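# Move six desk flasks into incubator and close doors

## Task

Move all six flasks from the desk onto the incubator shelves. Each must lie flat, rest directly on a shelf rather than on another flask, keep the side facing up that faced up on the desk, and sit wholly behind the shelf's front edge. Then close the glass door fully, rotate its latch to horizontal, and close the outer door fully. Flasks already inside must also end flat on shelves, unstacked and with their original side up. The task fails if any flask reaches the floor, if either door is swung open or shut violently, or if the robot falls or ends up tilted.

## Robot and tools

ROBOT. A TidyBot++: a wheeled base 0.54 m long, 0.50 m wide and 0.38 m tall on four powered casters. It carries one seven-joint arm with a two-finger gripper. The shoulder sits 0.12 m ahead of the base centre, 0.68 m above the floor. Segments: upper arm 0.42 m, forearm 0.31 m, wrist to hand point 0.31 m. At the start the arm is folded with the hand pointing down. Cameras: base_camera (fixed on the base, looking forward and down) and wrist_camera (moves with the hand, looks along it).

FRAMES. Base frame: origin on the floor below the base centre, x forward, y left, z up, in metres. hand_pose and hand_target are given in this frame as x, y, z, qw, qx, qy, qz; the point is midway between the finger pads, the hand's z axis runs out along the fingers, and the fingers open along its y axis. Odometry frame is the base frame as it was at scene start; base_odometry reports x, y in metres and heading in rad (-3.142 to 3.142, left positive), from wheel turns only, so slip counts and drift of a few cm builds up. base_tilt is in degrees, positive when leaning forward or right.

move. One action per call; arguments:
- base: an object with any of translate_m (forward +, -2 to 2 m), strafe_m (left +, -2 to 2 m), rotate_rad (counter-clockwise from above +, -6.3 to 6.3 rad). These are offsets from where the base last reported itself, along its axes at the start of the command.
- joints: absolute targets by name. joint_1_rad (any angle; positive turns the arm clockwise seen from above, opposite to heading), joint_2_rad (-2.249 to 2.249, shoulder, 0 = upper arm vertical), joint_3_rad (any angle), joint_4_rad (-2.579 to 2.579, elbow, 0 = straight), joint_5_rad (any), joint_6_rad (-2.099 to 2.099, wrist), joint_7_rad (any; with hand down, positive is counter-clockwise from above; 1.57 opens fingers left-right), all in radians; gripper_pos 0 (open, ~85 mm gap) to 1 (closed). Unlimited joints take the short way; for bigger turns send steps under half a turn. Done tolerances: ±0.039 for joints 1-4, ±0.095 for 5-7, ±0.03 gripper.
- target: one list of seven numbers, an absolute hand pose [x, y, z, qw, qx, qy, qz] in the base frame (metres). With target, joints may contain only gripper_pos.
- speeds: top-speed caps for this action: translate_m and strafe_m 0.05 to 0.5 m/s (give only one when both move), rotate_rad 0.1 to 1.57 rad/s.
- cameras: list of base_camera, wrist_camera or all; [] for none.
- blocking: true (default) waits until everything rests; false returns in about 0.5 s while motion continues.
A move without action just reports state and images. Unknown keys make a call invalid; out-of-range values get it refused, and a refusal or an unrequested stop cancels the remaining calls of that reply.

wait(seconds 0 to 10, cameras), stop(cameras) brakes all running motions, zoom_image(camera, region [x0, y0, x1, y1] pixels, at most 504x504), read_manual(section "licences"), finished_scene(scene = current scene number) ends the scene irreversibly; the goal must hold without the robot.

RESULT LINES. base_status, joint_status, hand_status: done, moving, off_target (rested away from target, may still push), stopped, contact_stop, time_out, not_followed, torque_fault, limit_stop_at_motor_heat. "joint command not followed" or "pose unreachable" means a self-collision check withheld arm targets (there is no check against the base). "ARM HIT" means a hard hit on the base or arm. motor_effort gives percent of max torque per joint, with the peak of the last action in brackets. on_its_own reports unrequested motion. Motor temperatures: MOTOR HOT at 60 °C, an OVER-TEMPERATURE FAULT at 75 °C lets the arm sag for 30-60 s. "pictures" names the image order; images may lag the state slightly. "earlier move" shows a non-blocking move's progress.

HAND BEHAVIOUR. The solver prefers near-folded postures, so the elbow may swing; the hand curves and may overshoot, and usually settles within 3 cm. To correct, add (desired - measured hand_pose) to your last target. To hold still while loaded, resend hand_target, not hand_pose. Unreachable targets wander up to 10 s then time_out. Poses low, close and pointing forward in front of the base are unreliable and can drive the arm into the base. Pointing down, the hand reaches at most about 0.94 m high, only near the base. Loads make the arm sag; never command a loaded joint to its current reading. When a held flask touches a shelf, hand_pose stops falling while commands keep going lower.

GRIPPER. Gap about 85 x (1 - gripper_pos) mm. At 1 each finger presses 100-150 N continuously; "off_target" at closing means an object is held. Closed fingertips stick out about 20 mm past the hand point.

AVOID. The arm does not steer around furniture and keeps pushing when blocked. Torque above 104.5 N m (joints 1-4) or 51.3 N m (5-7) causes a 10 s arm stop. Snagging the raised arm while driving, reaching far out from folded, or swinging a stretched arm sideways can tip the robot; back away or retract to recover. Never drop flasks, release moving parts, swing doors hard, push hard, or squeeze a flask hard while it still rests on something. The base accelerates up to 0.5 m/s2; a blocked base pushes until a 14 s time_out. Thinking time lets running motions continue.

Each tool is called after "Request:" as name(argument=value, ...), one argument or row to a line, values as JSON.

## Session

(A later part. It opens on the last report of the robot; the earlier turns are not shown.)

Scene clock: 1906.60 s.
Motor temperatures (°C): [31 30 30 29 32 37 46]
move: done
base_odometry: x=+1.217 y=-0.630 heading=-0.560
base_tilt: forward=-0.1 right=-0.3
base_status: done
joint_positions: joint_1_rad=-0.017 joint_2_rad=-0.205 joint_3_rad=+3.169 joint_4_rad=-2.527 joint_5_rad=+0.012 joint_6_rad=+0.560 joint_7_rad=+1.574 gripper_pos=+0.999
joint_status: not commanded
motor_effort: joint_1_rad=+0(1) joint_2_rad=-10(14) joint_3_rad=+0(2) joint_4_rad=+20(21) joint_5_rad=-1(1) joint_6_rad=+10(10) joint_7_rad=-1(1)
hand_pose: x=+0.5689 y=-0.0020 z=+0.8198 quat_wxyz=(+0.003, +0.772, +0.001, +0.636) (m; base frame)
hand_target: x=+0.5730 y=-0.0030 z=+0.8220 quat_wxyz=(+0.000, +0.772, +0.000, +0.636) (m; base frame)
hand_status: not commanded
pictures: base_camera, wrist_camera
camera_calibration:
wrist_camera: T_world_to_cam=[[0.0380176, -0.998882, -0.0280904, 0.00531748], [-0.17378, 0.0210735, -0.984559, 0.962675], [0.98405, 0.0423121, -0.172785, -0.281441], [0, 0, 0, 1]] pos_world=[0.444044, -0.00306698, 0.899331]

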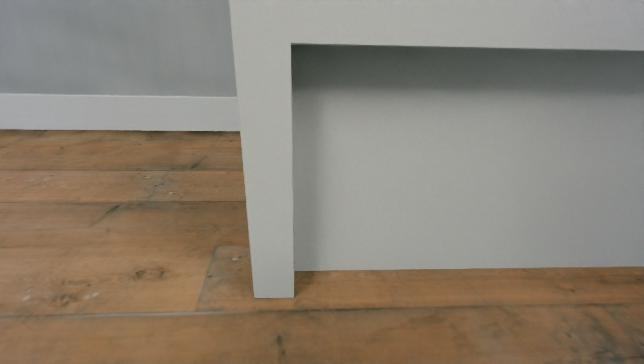

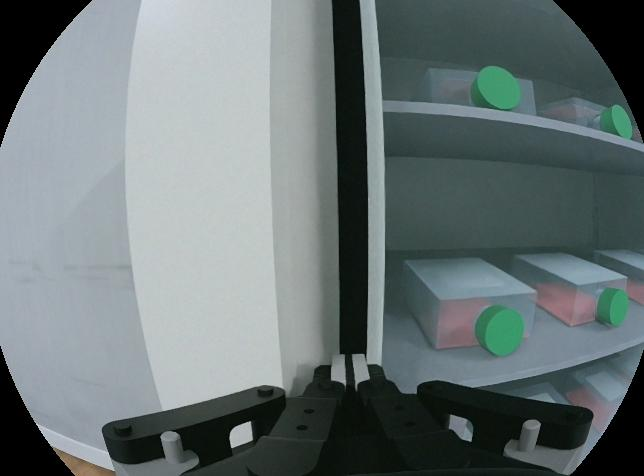

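Request:
move(
  target=[0.573,-0.003,0.81,0,0.7716,0,0.636],
  cameras=[],
)

Request:
move(
  base={"strafe_m":-0.06},
  speeds={"strafe_m":0.06},
  cameras=["wrist_camera"],
)

Scene clock: 1913.30 s.
Motor temperatures (°C): [31 30 30 29 32 37 46]
move: done
base_odometry: x=+1.217 y=-0.630 heading=-0.560
base_tilt: forward=+0.0 right=-0.2
base_status: not commanded
joint_positions: joint_1_rad=-0.017 joint_2_rad=-0.183 joint_3_rad=+3.169 joint_4_rad=-2.544 joint_5_rad=+0.012 joint_6_rad=+0.588 joint_7_rad=+1.574 gripper_pos=+0.999
joint_status: not commanded
motor_effort: joint_1_rad=-1(1) joint_2_rad=-12(13) joint_3_rad=+0(0) joint_4_rad=+19(20) joint_5_rad=+0(1) joint_6_rad=+9(10) joint_7_rad=-1(1)
hand_pose: x=+0.5691 y=-0.0018 z=+0.8098 quat_wxyz=(+0.003, +0.775, +0.002, +0.632) (m; base frame)
hand_target: x=+0.5730 y=-0.0030 z=+0.8100 quat_wxyz=(+0.000, +0.772, +0.000, +0.636) (m; base frame)
hand_status: done (0.004 m and 0.7 deg from the pose sent, 0.011 m and 0.4 deg at the start)
pictures: none
No camera images: "cameras" was empty.

Scene clock: 1914.80 s.
Motor temperatures (°C): [31 30 30 29 32 37 46]
move: done
base_odometry: x=+1.185 y=-0.681 heading=-0.559
base_tilt: forward=-0.1 right=-0.3
base_status: done
joint_positions: joint_1_rad=-0.017 joint_2_rad=-0.182 joint_3_rad=+3.169 joint_4_rad=-2.544 joint_5_rad=+0.012 joint_6_rad=+0.588 joint_7_rad=+1.574 gripper_pos=+0.999
joint_status: not commanded
motor_effort: joint_1_rad=+0(2) joint_2_rad=-11(13) joint_3_rad=+0(3) joint_4_rad=+19(20) joint_5_rad=-1(2) joint_6_rad=+8(10) joint_7_rad=+0(1)
hand_pose: x=+0.5690 y=-0.0016 z=+0.8095 quat_wxyz=(+0.003, +0.775, +0.002, +0.632) (m; base frame)
hand_target: x=+0.5730 y=-0.0030 z=+0.8100 quat_wxyz=(+0.000, +0.772, +0.000, +0.636) (m; base frame)
hand_status: not commanded
pictures: wrist_camera
camera_calibration:
wrist_camera: T_world_to_cam=[[0.0384346, -0.998871, -0.0279229, 0.00499348], [-0.184386, 0.0203744, -0.982643, 0.957119], [0.982102, 0.0429161, -0.183394, -0.273661], [0, 0, 0, 1]] pos_world=[0.44505, -0.00276846, 0.890458]

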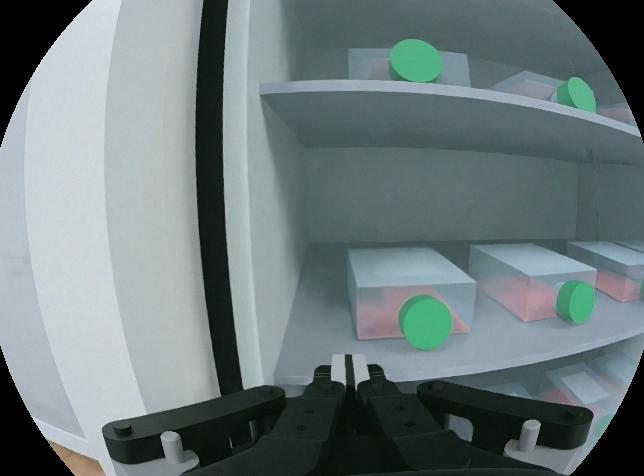

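Request:
move(
  target=[0.573,-0.003,0.798,0,0.7716,0,0.636],
  cameras=[],
)

Request:
move(
  target=[0.573,-0.003,0.788,0,0.7716,0,0.636],
  cameras=[],
)

Request:
move(
  base={"translate_m":-0.16},
  speeds={"translate_m":0.12},
  cameras=["wrist_camera"],
)

Scene clock: 1923.60 s.
Motor temperatures (°C): [31 30 30 29 32 37 46]
move: done
base_odometry: x=+1.185 y=-0.681 heading=-0.559
base_tilt: forward=-0.1 right=-0.3
base_status: not commanded
joint_positions: joint_1_rad=-0.017 joint_2_rad=-0.148 joint_3_rad=+3.169 joint_4_rad=-2.567 joint_5_rad=+0.012 joint_6_rad=+0.643 joint_7_rad=+1.574 gripper_pos=+0.999
joint_status: not commanded
motor_effort: joint_1_rad=+0(1) joint_2_rad=-11(13) joint_3_rad=+0(1) joint_4_rad=+18(19) joint_5_rad=+0(1) joint_6_rad=+9(9) joint_7_rad=-1(1)
hand_pose: x=+0.5700 y=-0.0014 z=+0.7988 quat_wxyz=(+0.003, +0.776, +0.002, +0.631) (m; base frame)
hand_target: x=+0.5730 y=-0.0030 z=+0.7980 quat_wxyz=(+0.000, +0.772, +0.000, +0.636) (m; base frame)
hand_status: done (0.003 m and 0.9 deg from the pose sent, 0.012 m and 0.7 deg at the start)
pictures: none
No camera images: "cameras" was empty.

Scene clock: 1924.30 s.
Motor temperatures (°C): [31 30 30 29 32 37 46]
move: done
base_odometry: x=+1.185 y=-0.681 heading=-0.559
base_tilt: forward=-0.1 right=-0.2
base_status: not commanded
joint_positions: joint_1_rad=-0.017 joint_2_rad=-0.116 joint_3_rad=+3.169 joint_4_rad=-2.583 joint_5_rad=+0.012 joint_6_rad=+0.697 joint_7_rad=+1.574 gripper_pos=+0.999
joint_status: not commanded
motor_effort: joint_1_rad=+0(0) joint_2_rad=-12(13) joint_3_rad=+0(0) joint_4_rad=+18(19) joint_5_rad=+0(1) joint_6_rad=+9(10) joint_7_rad=+0(1)
hand_pose: x=+0.5721 y=-0.0012 z=+0.7927 quat_wxyz=(+0.003, +0.774, +0.002, +0.633) (m; base frame)
hand_target: x=+0.5761 y=-0.0031 z=+0.7930 quat_wxyz=(+0.000, +0.768, +0.000, +0.640) (m; base frame)
hand_status: done (0.005 m and 0.6 deg from the pose sent, 0.011 m and 0.9 deg at the start; a joint's target at an end of its range on 12 of 12 steps)
pictures: none
No camera images: "cameras" was empty.

Scene clock: 1926.20 s.
Motor temperatures (°C): [31 30 30 29 32 37 46]
move: done
base_odometry: x=+1.050 y=-0.596 heading=-0.559
base_tilt: forward=-0.1 right=-0.2
base_status: done
joint_positions: joint_1_rad=-0.017 joint_2_rad=-0.107 joint_3_rad=+3.169 joint_4_rad=-2.586 joint_5_rad=+0.012 joint_6_rad=+0.698 joint_7_rad=+1.574 gripper_pos=+0.999
joint_status: not commanded
motor_effort: joint_1_rad=+0(1) joint_2_rad=-13(14) joint_3_rad=+0(1) joint_4_rad=+18(19) joint_5_rad=-1(1) joint_6_rad=+8(10) joint_7_rad=+0(2)
hand_pose: x=+0.5723 y=-0.0012 z=+0.7873 quat_wxyz=(+0.003, +0.778, +0.002, +0.629) (m; base frame)
hand_target: x=+0.5761 y=-0.0031 z=+0.7930 quat_wxyz=(+0.000, +0.768, +0.000, +0.640) (m; base frame)
hand_status: not commanded
pictures: wrist_camera
camera_calibration:
wrist_camera: T_world_to_cam=[[0.0387243, -0.998879, -0.0272155, 0.00399905], [-0.192176, 0.0192828, -0.981171, 0.939156], [0.980596, 0.0432253, -0.191214, -0.274044], [0, 0, 0, 1]] pos_world=[0.449055, -0.00226933, 0.869181]

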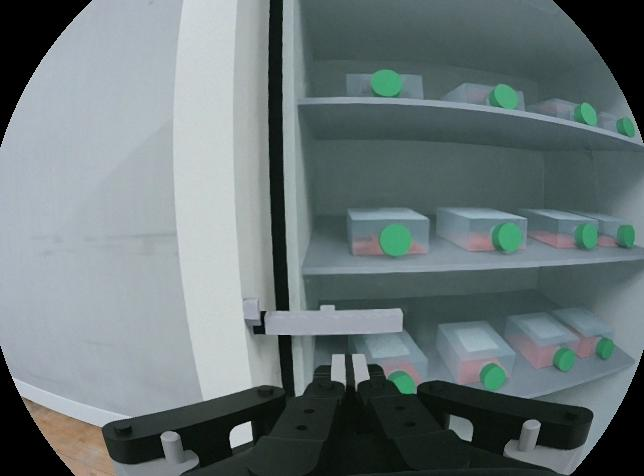

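Request:
move(
  target=[0.60,0,1.01,0,0.924,0,0.383],
  cameras=[],
)

Request:
move(
  base={"translate_m":-0.95},
  speeds={"translate_m":0.3},
  cameras=["wrist_camera"],
)

Request:
move(
  base={"strafe_m":-1.5},
  speeds={"strafe_m":0.35},
)

Scene clock: 1938.10 s.
Motor temperatures (°C): [31 30 30 29 32 37 46]
move: done
base_odometry: x=+1.050 y=-0.596 heading=-0.559
base_tilt: forward=-0.1 right=-0.3
base_status: not commanded
joint_positions: joint_1_rad=-0.017 joint_2_rad=-0.087 joint_3_rad=+3.169 joint_4_rad=-1.238 joint_5_rad=+0.012 joint_6_rad=-1.160 joint_7_rad=+1.574 gripper_pos=+0.999
joint_status: not commanded
motor_effort: joint_1_rad=-1(1) joint_2_rad=-16(20) joint_3_rad=+0(0) joint_4_rad=+21(24) joint_5_rad=+0(1) joint_6_rad=+7(11) joint_7_rad=-1(2)
hand_pose: x=+0.5995 y=-0.0079 z=+1.0196 quat_wxyz=(+0.008, +0.915, -0.004, +0.404) (m; base frame)
hand_target: x=+0.6000 y=+0.0000 z=+1.0100 quat_wxyz=(+0.000, +0.924, +0.000, +0.383) (m; base frame)
hand_status: done (0.012 m and 2.8 deg from the pose sent, 0.224 m and 32.9 deg at the start)
pictures: none
No camera images: "cameras" was empty.

Scene clock: 1942.17 s.
Motor temperatures (°C): [31 30 30 29 32 37 46]
move: done
base_odometry: x=+0.244 y=-0.092 heading=-0.559
base_tilt: forward=-0.1 right=-0.2
base_status: done
joint_positions: joint_1_rad=-0.017 joint_2_rad=-0.069 joint_3_rad=+3.169 joint_4_rad=-1.236 joint_5_rad=+0.012 joint_6_rad=-1.166 joint_7_rad=+1.574 gripper_pos=+0.999
joint_status: not commanded
motor_effort: joint_1_rad=+0(2) joint_2_rad=-19(21) joint_3_rad=+0(2) joint_4_rad=+21(22) joint_5_rad=+0(1) joint_6_rad=+7(8) joint_7_rad=+0(1)
hand_pose: x=+0.6044 y=-0.0078 z=+1.0101 quat_wxyz=(+0.008, +0.919, -0.004, +0.393) (m; base frame)
hand_target: x=+0.6000 y=+0.0000 z=+1.0100 quat_wxyz=(+0.000, +0.924, +0.000, +0.383) (m; base frame)
hand_status: not commanded
pictures: wrist_camera
camera_calibration:
wrist_camera: T_world_to_cam=[[0.00186839, -0.999256, -0.0385237, 0.0359484], [-0.677446, 0.0270722, -0.735074, 1.20879], [0.73557, 0.0274711, -0.676891, 0.375993], [0, 0, 0, 1]] pos_world=[0.542251, -0.00713178, 1.14444]

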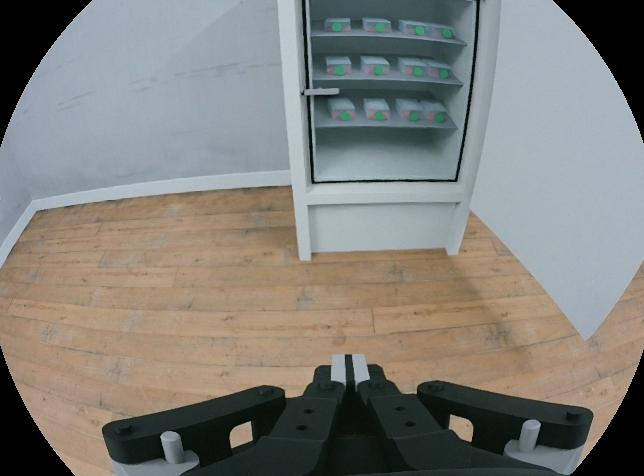

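Scene clock: 1947.43 s.
Motor temperatures (°C): [31 30 30 29 32 37 46]
move: done
base_odometry: x=-0.552 y=-1.364 heading=-0.559
base_tilt: forward=-0.1 right=-0.2
base_status: done
joint_positions: joint_1_rad=-0.017 joint_2_rad=-0.069 joint_3_rad=+3.166 joint_4_rad=-1.236 joint_5_rad=+0.012 joint_6_rad=-1.166 joint_7_rad=+1.574 gripper_pos=+0.999
joint_status: not commanded
motor_effort: joint_1_rad=+0(3) joint_2_rad=-18(19) joint_3_rad=+0(3) joint_4_rad=+21(22) joint_5_rad=+0(1) joint_6_rad=+7(8) joint_7_rad=+0(2)
hand_pose: x=+0.6044 y=-0.0064 z=+1.0102 quat_wxyz=(+0.007, +0.919, -0.002, +0.393) (m; base frame)
hand_target: x=+0.6000 y=+0.0000 z=+1.0100 quat_wxyz=(+0.000, +0.924, +0.000, +0.383) (m; base frame)
hand_status: not commanded
pictures: base_camera, wrist_camera
camera_calibration:
wrist_camera: T_world_to_cam=[[0.00463321, -0.999248, -0.0385012, 0.0356214], [-0.677323, 0.025189, -0.735255, 1.20897], [0.735671, 0.0294844, -0.676697, 0.375752], [0, 0, 0, 1]] pos_world=[0.542265, -0.00593683, 1.14454]

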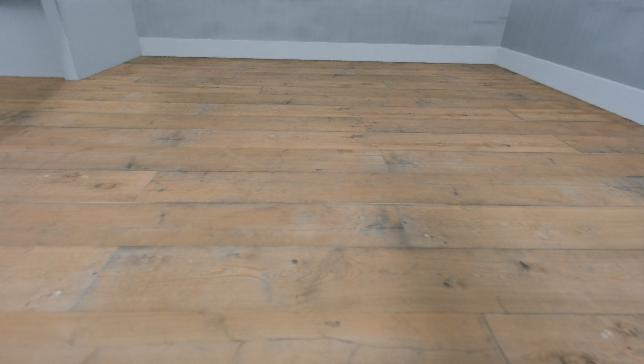

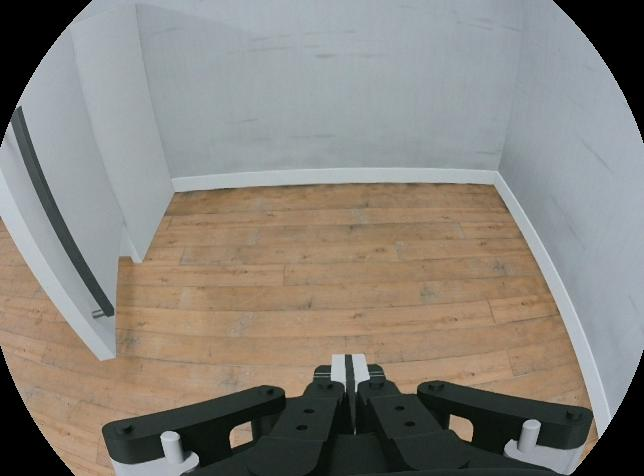

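Request:
move(
  base={"translate_m":1.2},
  speeds={"translate_m":0.35},
  cameras=["base_camera"],
)

Request:
move(
  base={"rotate_rad":1.745},
  speeds={"rotate_rad":0.7},
)

Scene clock: 1962.70 s.
Motor temperatures (°C): [31 30 30 29 32 37 46]
move: done
base_odometry: x=+0.466 y=-2.001 heading=-0.560
base_tilt: forward=+0.0 right=-0.2
base_status: done
joint_positions: joint_1_rad=-0.017 joint_2_rad=-0.065 joint_3_rad=+3.166 joint_4_rad=-1.235 joint_5_rad=+0.012 joint_6_rad=-1.167 joint_7_rad=+1.574 gripper_pos=+0.999
joint_status: not commanded
motor_effort: joint_1_rad=+0(1) joint_2_rad=-18(21) joint_3_rad=+0(1) joint_4_rad=+21(22) joint_5_rad=+0(1) joint_6_rad=+7(8) joint_7_rad=-1(2)
hand_pose: x=+0.6057 y=-0.0063 z=+1.0081 quat_wxyz=(+0.007, +0.920, -0.002, +0.391) (m; base frame)
hand_target: x=+0.6000 y=+0.0000 z=+1.0100 quat_wxyz=(+0.000, +0.924, +0.000, +0.383) (m; base frame)
hand_status: not commanded
pictures: base_camera

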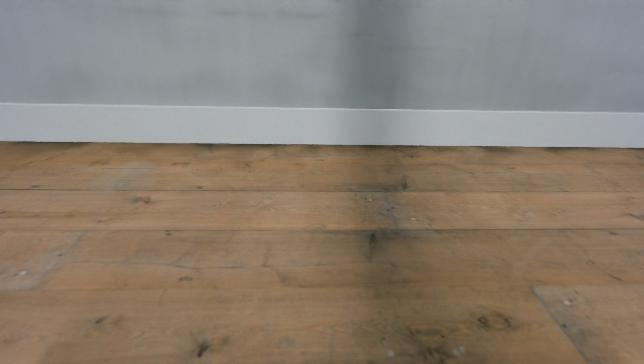

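Scene clock: 1965.93 s.
Motor temperatures (°C): [31 30 30 29 32 37 46]
move: done
base_odometry: x=+0.466 y=-2.001 heading=+1.184
base_tilt: forward=+0.0 right=-0.3
base_status: done
joint_positions: joint_1_rad=-0.017 joint_2_rad=-0.065 joint_3_rad=+3.164 joint_4_rad=-1.235 joint_5_rad=+0.012 joint_6_rad=-1.167 joint_7_rad=+1.574 gripper_pos=+0.999
joint_status: not commanded
motor_effort: joint_1_rad=+0(3) joint_2_rad=-18(19) joint_3_rad=+0(3) joint_4_rad=+22(22) joint_5_rad=+0(2) joint_6_rad=+7(8) joint_7_rad=-1(1)
hand_pose: x=+0.6057 y=-0.0052 z=+1.0081 quat_wxyz=(+0.007, +0.920, -0.001, +0.391) (m; base frame)
hand_target: x=+0.6000 y=+0.0000 z=+1.0100 quat_wxyz=(+0.000, +0.924, +0.000, +0.383) (m; base frame)
hand_status: not commanded
pictures: base_camera, wrist_camera
camera_calibration:
wrist_camera: T_world_to_cam=[[0.0067621, -0.999246, -0.038245, 0.0351915], [-0.681129, 0.0233991, -0.731789, 1.2071], [0.732132, 0.0309983, -0.680457, 0.379397], [0, 0, 0, 1]] pos_world=[0.544184, -0.00484066, 1.14285]

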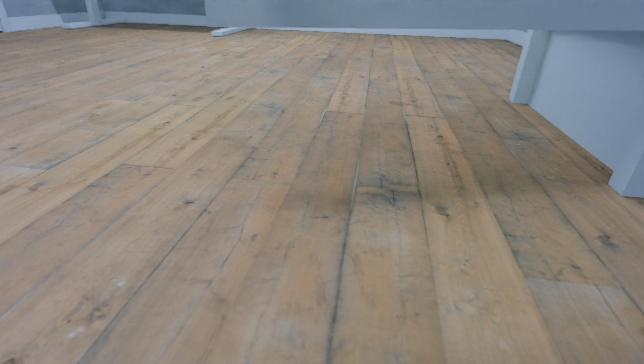

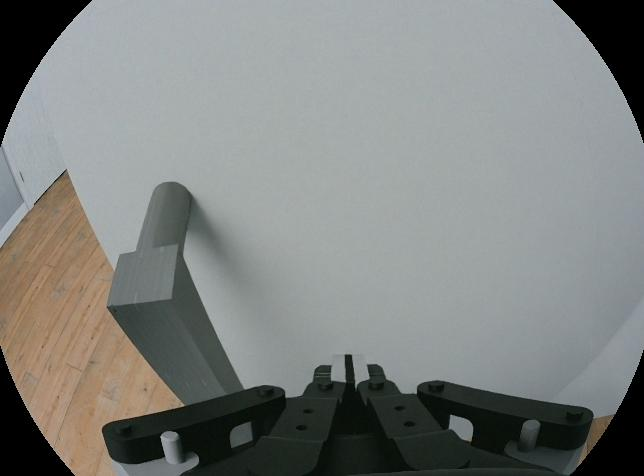

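Request:
move(
  base={"strafe_m":-0.05,"translate_m":0.07},
  speeds={"translate_m":0.08},
  cameras=["wrist_camera"],
)

Request:
move(
  base={"translate_m":0.05},
  speeds={"translate_m":0.06},
)

Scene clock: 1980.57 s.
Motor temperatures (°C): [31 30 30 29 32 37 46]
move: done
base_odometry: x=+0.538 y=-1.955 heading=+1.185
base_tilt: forward=+0.0 right=-0.2
base_status: done
joint_positions: joint_1_rad=-0.017 joint_2_rad=-0.064 joint_3_rad=+3.164 joint_4_rad=-1.235 joint_5_rad=+0.012 joint_6_rad=-1.168 joint_7_rad=+1.574 gripper_pos=+0.999
joint_status: not commanded
motor_effort: joint_1_rad=+0(1) joint_2_rad=-18(22) joint_3_rad=+0(2) joint_4_rad=+22(22) joint_5_rad=+0(1) joint_6_rad=+7(8) joint_7_rad=+0(1)
hand_pose: x=+0.6058 y=-0.0050 z=+1.0080 quat_wxyz=(+0.007, +0.920, -0.001, +0.391) (m; base frame)
hand_target: x=+0.6000 y=+0.0000 z=+1.0100 quat_wxyz=(+0.000, +0.924, +0.000, +0.383) (m; base frame)
hand_status: not commanded
pictures: wrist_camera
camera_calibration:
wrist_camera: T_world_to_cam=[[0.00688447, -0.999245, -0.0382418, 0.0352157], [-0.681494, 0.0232979, -0.731453, 1.20697], [0.731791, 0.0310972, -0.680819, 0.379778], [0, 0, 0, 1]] pos_world=[0.544385, -0.00474091, 1.14275]

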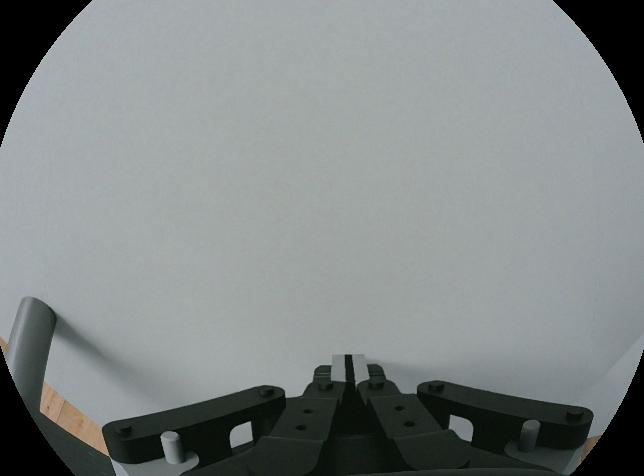

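Scene clock: 1981.90 s.
Motor temperatures (°C): [31 30 30 29 32 37 46]
move: done
base_odometry: x=+0.558 y=-1.908 heading=+1.185
base_tilt: forward=-0.1 right=-0.2
base_status: done
joint_positions: joint_1_rad=-0.017 joint_2_rad=-0.065 joint_3_rad=+3.164 joint_4_rad=-1.234 joint_5_rad=+0.012 joint_6_rad=-1.178 joint_7_rad=+1.574 gripper_pos=+0.999
joint_status: not commanded
motor_effort: joint_1_rad=+0(1) joint_2_rad=-18(21) joint_3_rad=+0(2) joint_4_rad=+21(23) joint_5_rad=+0(1) joint_6_rad=+7(12) joint_7_rad=+0(1)
hand_pose: x=+0.6032 y=-0.0050 z=+1.0065 quat_wxyz=(+0.007, +0.922, -0.001, +0.387) (m; base frame)
hand_target: x=+0.6000 y=+0.0000 z=+1.0100 quat_wxyz=(+0.000, +0.924, +0.000, +0.383) (m; base frame)
hand_status: not commanded
pictures: base_camera, wrist_camera
camera_calibration:
wrist_camera: T_world_to_cam=[[0.00655374, -0.999239, -0.0384421, 0.0356956], [-0.687837, 0.0233992, -0.725488, 1.20194], [0.725836, 0.0311965, -0.68716, 0.390594], [0, 0, 0, 1]] pos_world=[0.542998, -0.00464112, 1.14177]

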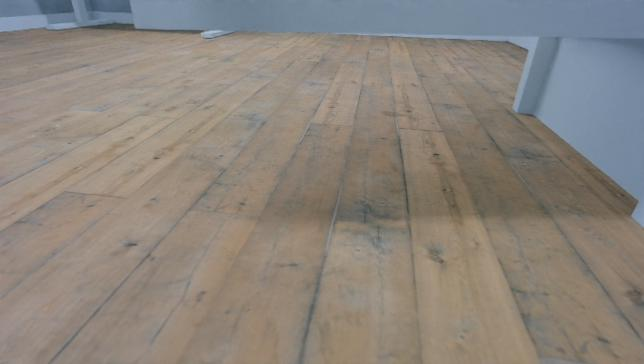

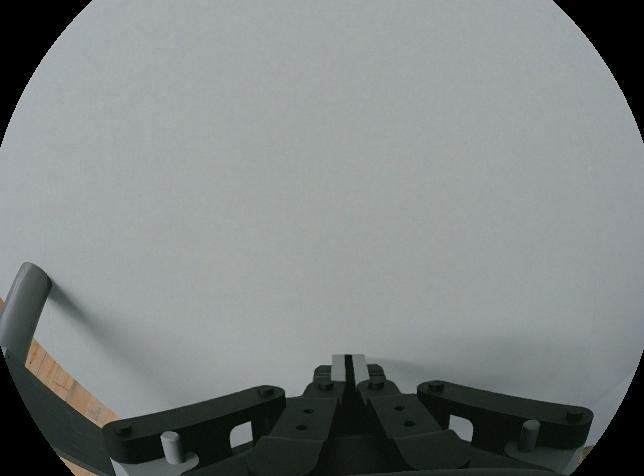

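Request:
move(
  base={"translate_m":0.13,"strafe_m":0.1195,"rotate_rad":-0.2},
  speeds={"translate_m":0.12,"rotate_rad":0.13},
  cameras=["base_camera"],
)

Request:
move(
  base={"translate_m":0.13,"strafe_m":0.1195,"rotate_rad":-0.2},
  speeds={"translate_m":0.12,"rotate_rad":0.13},
)

Scene clock: 1996.70 s.
Motor temperatures (°C): [31 30 30 29 32 37 46]
move: done
base_odometry: x=+0.496 y=-1.743 heading=+0.984
base_tilt: forward=+0.0 right=-0.2
base_status: done
joint_positions: joint_1_rad=-0.017 joint_2_rad=-0.067 joint_3_rad=+3.164 joint_4_rad=-1.234 joint_5_rad=+0.012 joint_6_rad=-1.188 joint_7_rad=+1.574 gripper_pos=+0.999
joint_status: not commanded
motor_effort: joint_1_rad=+0(2) joint_2_rad=-17(20) joint_3_rad=+0(2) joint_4_rad=+21(22) joint_5_rad=+0(1) joint_6_rad=+7(13) joint_7_rad=+0(1)
hand_pose: x=+0.6004 y=-0.0049 z=+1.0053 quat_wxyz=(+0.007, +0.924, -0.001, +0.383) (m; base frame)
hand_target: x=+0.6000 y=+0.0000 z=+1.0100 quat_wxyz=(+0.000, +0.924, +0.000, +0.383) (m; base frame)
hand_status: not commanded
pictures: base_camera

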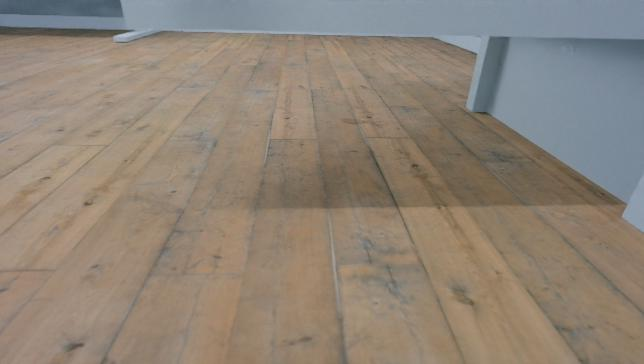

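Scene clock: 1998.80 s.
Motor temperatures (°C): [31 30 30 29 32 37 46]
move: done
base_odometry: x=+0.468 y=-1.568 heading=+0.784
base_tilt: forward=+0.0 right=-0.1
base_status: done
joint_positions: joint_1_rad=-0.017 joint_2_rad=-0.070 joint_3_rad=+3.164 joint_4_rad=-1.234 joint_5_rad=+0.012 joint_6_rad=-1.198 joint_7_rad=+1.574 gripper_pos=+0.999
joint_status: not commanded
motor_effort: joint_1_rad=+0(1) joint_2_rad=-18(20) joint_3_rad=+0(2) joint_4_rad=+21(23) joint_5_rad=+0(1) joint_6_rad=+7(14) joint_7_rad=-2(2)
hand_pose: x=+0.5976 y=-0.0049 z=+1.0045 quat_wxyz=(+0.007, +0.925, -0.001, +0.380) (m; base frame)
hand_target: x=+0.6000 y=+0.0000 z=+1.0100 quat_wxyz=(+0.000, +0.924, +0.000, +0.383) (m; base frame)
hand_status: not commanded
pictures: base_camera, wrist_camera
camera_calibration:
wrist_camera: T_world_to_cam=[[0.00604852, -0.999231, -0.0387487, 0.0362958], [-0.698594, 0.0235031, -0.715132, 1.19262], [0.715493, 0.0313951, -0.697914, 0.41023], [0, 0, 0, 1]] pos_world=[0.53942, -0.00464156, 1.14059]

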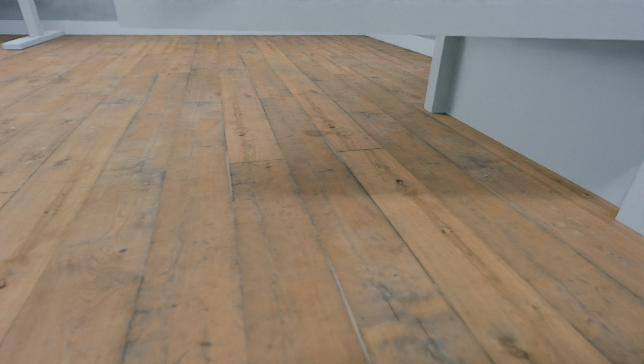

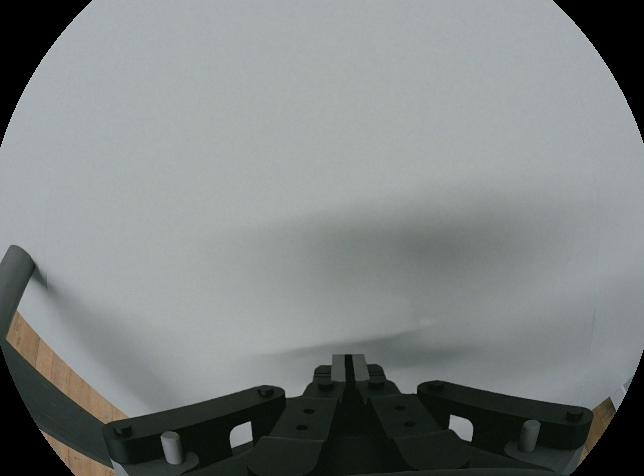

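Good tracking. Heading now K 1.343.

Request:
move(
  base={"translate_m":0.13,"strafe_m":0.118,"rotate_rad":-0.2},
  speeds={"translate_m":0.12,"rotate_rad":0.13},
  cameras=[],
)

Request:
move(
  base={"translate_m":0.13,"strafe_m":0.116,"rotate_rad":-0.2},
  speeds={"translate_m":0.12,"rotate_rad":0.13},
  cameras=["wrist_camera"],
)

Request:
move(
  base={"translate_m":0.13,"strafe_m":0.114,"rotate_rad":-0.2},
  speeds={"translate_m":0.12,"rotate_rad":0.13},
)

Scene clock: 2008.37 s.
Motor temperatures (°C): [31 30 30 29 32 37 46]
move: done
base_odometry: x=+0.477 y=-1.393 heading=+0.584
base_tilt: forward=+0.0 right=-0.2
base_status: done
joint_positions: joint_1_rad=-0.017 joint_2_rad=-0.071 joint_3_rad=+3.164 joint_4_rad=-1.234 joint_5_rad=+0.012 joint_6_rad=-1.206 joint_7_rad=+1.574 gripper_pos=+0.999
joint_status: not commanded
motor_effort: joint_1_rad=+0(1) joint_2_rad=-17(19) joint_3_rad=+0(1) joint_4_rad=+21(22) joint_5_rad=+0(2) joint_6_rad=+7(14) joint_7_rad=+0(1)
hand_pose: x=+0.5954 y=-0.0049 z=+1.0036 quat_wxyz=(+0.007, +0.926, -0.001, +0.377) (m; base frame)
hand_target: x=+0.6000 y=+0.0000 z=+1.0100 quat_wxyz=(+0.000, +0.924, +0.000, +0.383) (m; base frame)
hand_status: not commanded
pictures: none
No camera images: "cameras" was empty.

Scene clock: 2010.43 s.
Motor temperatures (°C): [31 30 30 29 32 37 46]
move: done
base_odometry: x=+0.521 y=-1.224 heading=+0.384
base_tilt: forward=+0.0 right=-0.2
base_status: done
joint_positions: joint_1_rad=-0.017 joint_2_rad=-0.072 joint_3_rad=+3.164 joint_4_rad=-1.233 joint_5_rad=+0.012 joint_6_rad=-1.213 joint_7_rad=+1.574 gripper_pos=+0.999
joint_status: not commanded
motor_effort: joint_1_rad=+0(2) joint_2_rad=-17(19) joint_3_rad=+0(2) joint_4_rad=+21(22) joint_5_rad=+0(2) joint_6_rad=+7(12) joint_7_rad=-1(2)
hand_pose: x=+0.5935 y=-0.0049 z=+1.0024 quat_wxyz=(+0.007, +0.927, -0.001, +0.374) (m; base frame)
hand_target: x=+0.6000 y=+0.0000 z=+1.0100 quat_wxyz=(+0.000, +0.924, +0.000, +0.383) (m; base frame)
hand_status: not commanded
pictures: wrist_camera
camera_calibration:
wrist_camera: T_world_to_cam=[[0.00547691, -0.999223, -0.0390341, 0.0368887], [-0.707745, 0.023703, -0.70607, 1.18456], [0.706447, 0.0314933, -0.707065, 0.426255], [0, 0, 0, 1]] pos_world=[0.537039, -0.00464176, 1.13921]

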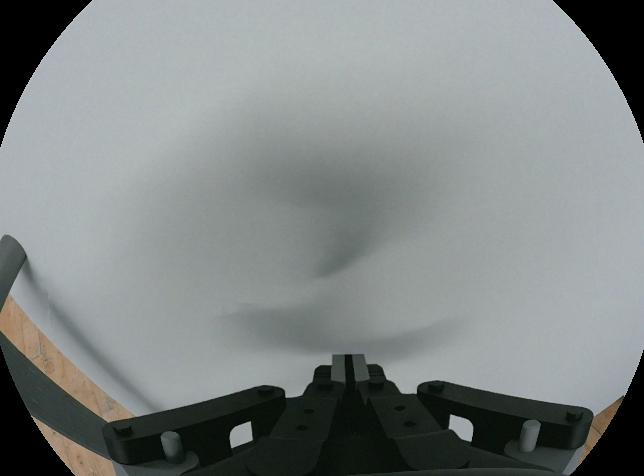

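Scene clock: 2012.50 s.
Motor temperatures (°C): [31 30 30 29 32 37 46]
move: done
base_odometry: x=+0.599 y=-1.070 heading=+0.184
base_tilt: forward=+0.0 right=-0.3
base_status: done
joint_positions: joint_1_rad=-0.017 joint_2_rad=-0.072 joint_3_rad=+3.164 joint_4_rad=-1.233 joint_5_rad=+0.012 joint_6_rad=-1.220 joint_7_rad=+1.574 gripper_pos=+0.999
joint_status: not commanded
motor_effort: joint_1_rad=-1(2) joint_2_rad=-17(20) joint_3_rad=+0(2) joint_4_rad=+21(22) joint_5_rad=-1(1) joint_6_rad=+7(12) joint_7_rad=+1(1)
hand_pose: x=+0.5919 y=-0.0049 z=+1.0010 quat_wxyz=(+0.007, +0.929, -0.001, +0.371) (m; base frame)
hand_target: x=+0.6000 y=+0.0000 z=+1.0100 quat_wxyz=(+0.000, +0.924, +0.000, +0.383) (m; base frame)
hand_status: not commanded
pictures: base_camera, wrist_camera
camera_calibration:
wrist_camera: T_world_to_cam=[[0.0051373, -0.999221, -0.0391401, 0.0371568], [-0.712574, 0.0238026, -0.701193, 1.18041], [0.701578, 0.0314925, -0.711896, 0.434154], [0, 0, 0, 1]] pos_world=[0.536349, -0.00464174, 1.13823]

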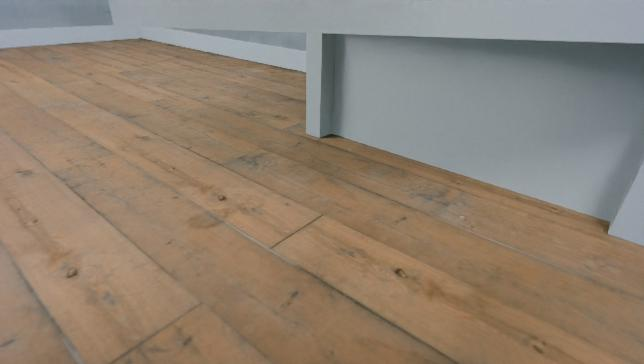

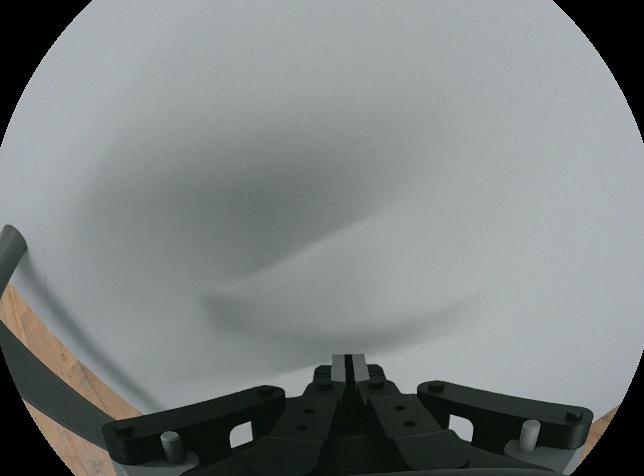

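Request:
move(
  base={"translate_m":0.13,"strafe_m":0.11,"rotate_rad":-0.2},
  speeds={"translate_m":0.12,"rotate_rad":0.13},
  cameras=[],
)

Request:
move(
  base={"translate_m":0.13,"strafe_m":0.108,"rotate_rad":-0.2},
  speeds={"translate_m":0.12,"rotate_rad":0.13},
)

Request:
move(
  base={"translate_m":0.125,"strafe_m":0.105,"rotate_rad":-0.2},
  speeds={"translate_m":0.1,"rotate_rad":0.12},
)

Scene clock: 2021.60 s.
Motor temperatures (°C): [31 30 30 29 32 37 46]
move: done
base_odometry: x=+0.707 y=-0.938 heading=-0.015
base_tilt: forward=-0.1 right=-0.2
base_status: done
joint_positions: joint_1_rad=-0.017 joint_2_rad=-0.071 joint_3_rad=+3.164 joint_4_rad=-1.233 joint_5_rad=+0.012 joint_6_rad=-1.227 joint_7_rad=+1.574 gripper_pos=+0.999
joint_status: not commanded
motor_effort: joint_1_rad=-1(2) joint_2_rad=-17(20) joint_3_rad=+0(2) joint_4_rad=+21(23) joint_5_rad=-1(1) joint_6_rad=+7(13) joint_7_rad=-1(1)
hand_pose: x=+0.5907 y=-0.0049 z=+0.9994 quat_wxyz=(+0.007, +0.930, -0.001, +0.368) (m; base frame)
hand_target: x=+0.6000 y=+0.0000 z=+1.0100 quat_wxyz=(+0.000, +0.924, +0.000, +0.383) (m; base frame)
hand_status: not commanded
pictures: none
No camera images: "cameras" was empty.

Scene clock: 2023.60 s.
Motor temperatures (°C): [31 30 30 29 32 37 46]
move: done
base_odometry: x=+0.838 y=-0.832 heading=-0.214
base_tilt: forward=+0.0 right=-0.2
base_status: done
joint_positions: joint_1_rad=-0.017 joint_2_rad=-0.071 joint_3_rad=+3.164 joint_4_rad=-1.232 joint_5_rad=+0.012 joint_6_rad=-1.232 joint_7_rad=+1.574 gripper_pos=+0.999
joint_status: not commanded
motor_effort: joint_1_rad=-1(2) joint_2_rad=-17(20) joint_3_rad=+0(2) joint_4_rad=+21(23) joint_5_rad=+0(1) joint_6_rad=+7(15) joint_7_rad=-1(1)
hand_pose: x=+0.5896 y=-0.0049 z=+0.9985 quat_wxyz=(+0.007, +0.931, -0.001, +0.365) (m; base frame)
hand_target: x=+0.6000 y=+0.0000 z=+1.0100 quat_wxyz=(+0.000, +0.924, +0.000, +0.383) (m; base frame)
hand_status: not commanded
pictures: base_camera, wrist_camera
camera_calibration:
wrist_camera: T_world_to_cam=[[0.0046077, -0.999218, -0.0392656, 0.037513], [-0.720761, 0.0238997, -0.692771, 1.17343], [0.693168, 0.0314932, -0.720088, 0.447108], [0, 0, 0, 1]] pos_world=[0.535667, -0.00464172, 1.13635]

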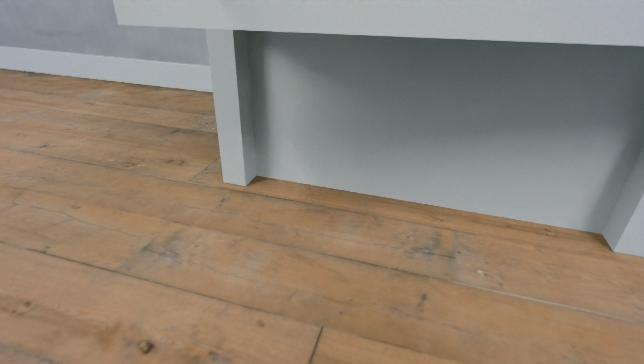

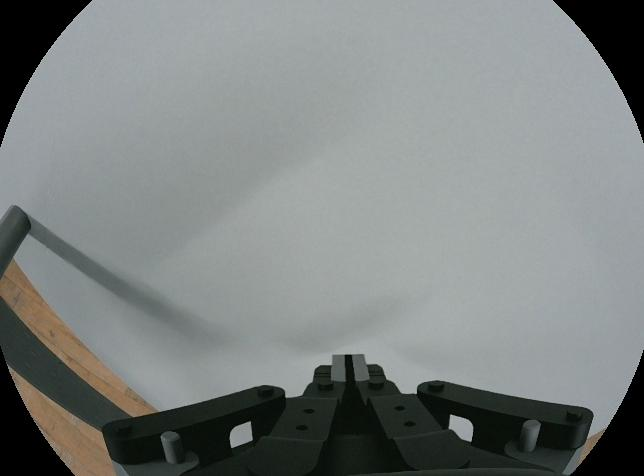

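Scene clock: 2025.80 s.
Motor temperatures (°C): [31 30 30 29 32 37 46]
move: done
base_odometry: x=+0.983 y=-0.755 heading=-0.415
base_tilt: forward=-0.1 right=-0.3
base_status: done
joint_positions: joint_1_rad=-0.017 joint_2_rad=-0.071 joint_3_rad=+3.164 joint_4_rad=-1.232 joint_5_rad=+0.012 joint_6_rad=-1.236 joint_7_rad=+1.574 gripper_pos=+0.999
joint_status: not commanded
motor_effort: joint_1_rad=-1(1) joint_2_rad=-17(20) joint_3_rad=+0(2) joint_4_rad=+21(23) joint_5_rad=-1(1) joint_6_rad=+7(15) joint_7_rad=-1(1)
hand_pose: x=+0.5887 y=-0.0049 z=+0.9977 quat_wxyz=(+0.007, +0.932, -0.001, +0.364) (m; base frame)
hand_target: x=+0.6000 y=+0.0000 z=+1.0100 quat_wxyz=(+0.000, +0.924, +0.000, +0.383) (m; base frame)
hand_status: not commanded
pictures: base_camera, wrist_camera
camera_calibration:
wrist_camera: T_world_to_cam=[[0.00438797, -0.999216, -0.0393494, 0.0377043], [-0.723354, 0.0239982, -0.69006, 1.17104], [0.690463, 0.0314915, -0.722682, 0.451348], [0, 0, 0, 1]] pos_world=[0.535272, -0.0046417, 1.13575]

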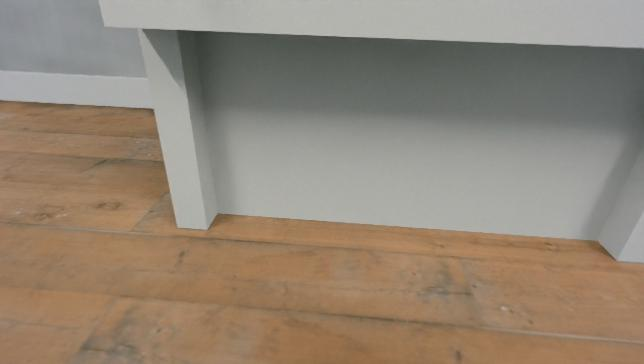

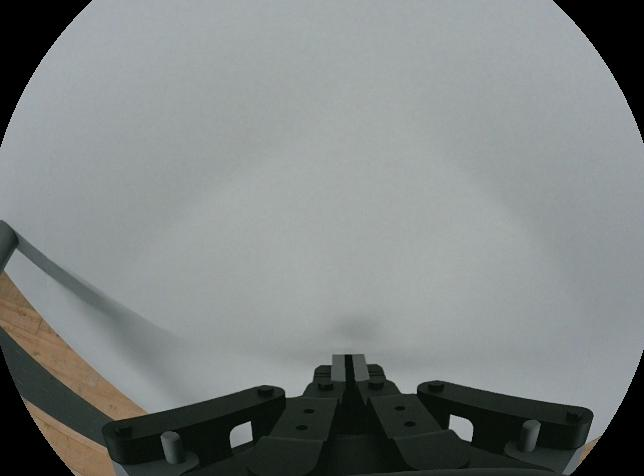

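K heading .144 remaining.

Request:
move(
  base={"translate_m":0.1,"strafe_m":0.075,"rotate_rad":-0.144},
  speeds={"translate_m":0.08,"rotate_rad":0.1},
)

Scene clock: 2031.33 s.
Motor temperatures (°C): [31 30 30 29 32 37 46]
move: done
base_odometry: x=+1.104 y=-0.727 heading=-0.559
base_tilt: forward=-0.1 right=-0.3
base_status: done
joint_positions: joint_1_rad=-0.015 joint_2_rad=-0.183 joint_3_rad=+3.168 joint_4_rad=-1.250 joint_5_rad=+0.014 joint_6_rad=-1.429 joint_7_rad=+1.574 gripper_pos=+0.999
joint_status: not commanded
motor_effort: joint_1_rad=-2(3) joint_2_rad=+14(18) joint_3_rad=-1(5) joint_4_rad=+27(29) joint_5_rad=-2(4) joint_6_rad=+37(40) joint_7_rad=-1(1)
hand_pose: x=+0.5054 y=-0.0086 z=+0.9987 quat_wxyz=(+0.007, +0.948, -0.006, +0.317) (m; base frame)
hand_target: x=+0.6000 y=+0.0000 z=+1.0100 quat_wxyz=(+0.000, +0.924, +0.000, +0.383) (m; base frame)
hand_status: not commanded
pictures: base_camera, wrist_camera
camera_calibration:
wrist_camera: T_world_to_cam=[[-0.00851847, -0.999054, -0.0426345, 0.0442071], [-0.787447, 0.0329806, -0.6155, 1.06967], [0.616324, 0.0283293, -0.786983, 0.611362], [0, 0, 0, 1]] pos_world=[0.465889, -0.00843256, 1.1414]

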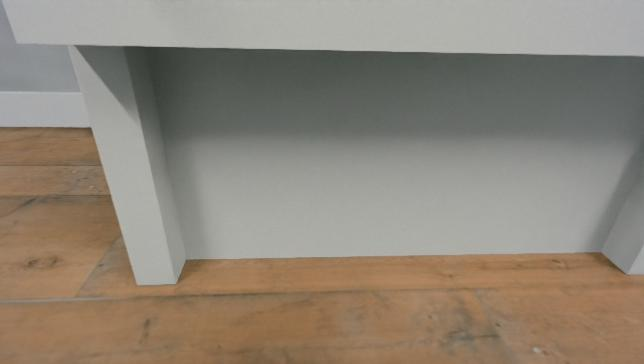

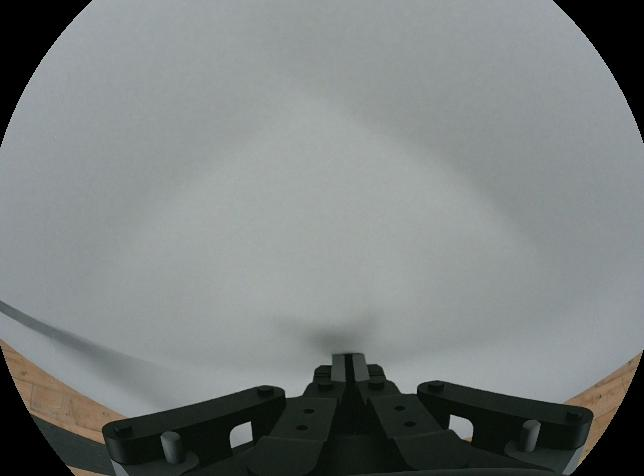

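Request:
move(
  base={"translate_m":-0.8},
  speeds={"translate_m":0.2},
)

Scene clock: 2040.43 s.
Motor temperatures (°C): [31 30 30 30 32 37 46]
move: done
base_odometry: x=+0.426 y=-0.302 heading=-0.560
base_tilt: forward=-0.1 right=-0.2
base_status: done
joint_positions: joint_1_rad=-0.015 joint_2_rad=-0.065 joint_3_rad=+3.165 joint_4_rad=-1.236 joint_5_rad=+0.012 joint_6_rad=-1.230 joint_7_rad=+1.574 gripper_pos=+0.999
joint_status: not commanded
motor_effort: joint_1_rad=+0(2) joint_2_rad=-18(21) joint_3_rad=+0(3) joint_4_rad=+21(28) joint_5_rad=+0(2) joint_6_rad=+7(37) joint_7_rad=-1(1)
hand_pose: x=+0.5914 y=-0.0063 z=+0.9945 quat_wxyz=(+0.007, +0.932, -0.003, +0.362) (m; base frame)
hand_target: x=+0.6000 y=+0.0000 z=+1.0100 quat_wxyz=(+0.000, +0.924, +0.000, +0.383) (m; base frame)
hand_status: not commanded
pictures: base_camera, wrist_camera
camera_calibration:
wrist_camera: T_world_to_cam=[[0.00126281, -0.999211, -0.0396898, 0.0383465], [-0.725812, 0.0263865, -0.687387, 1.16962], [0.687892, 0.0296753, -0.725206, 0.451254], [0, 0, 0, 1]] pos_world=[0.538463, -0.00593705, 1.13276]

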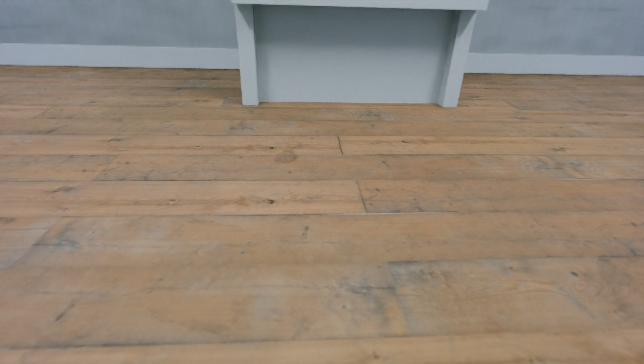

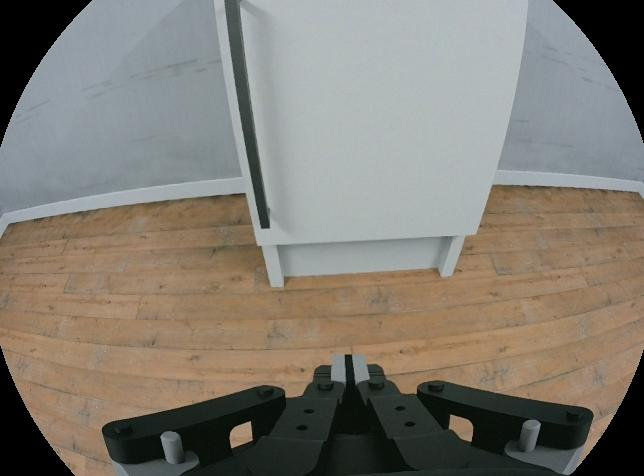

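Request:
zoom_image(
  camera="wrist_camera",
  region=[190, 100, 340, 300],
)

Request:
zoom_image(
  camera="base_camera",
  region=[210, 0, 510, 120],
)

Scaled by 2.520.

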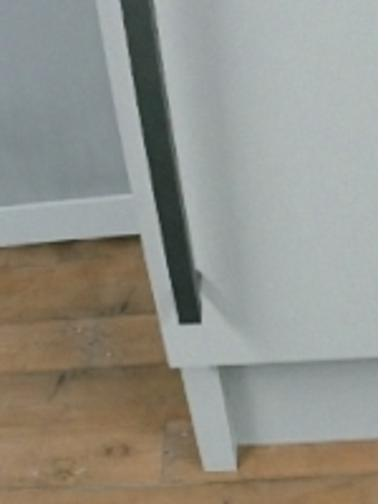

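Scaled by 1.680.

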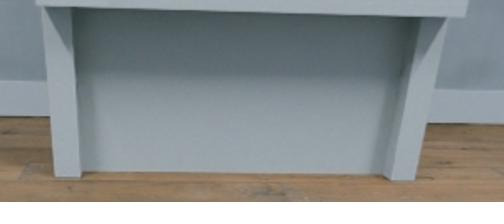

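Request:
finished_scene(
  scene=2,
)

The scene is finished: the task was done.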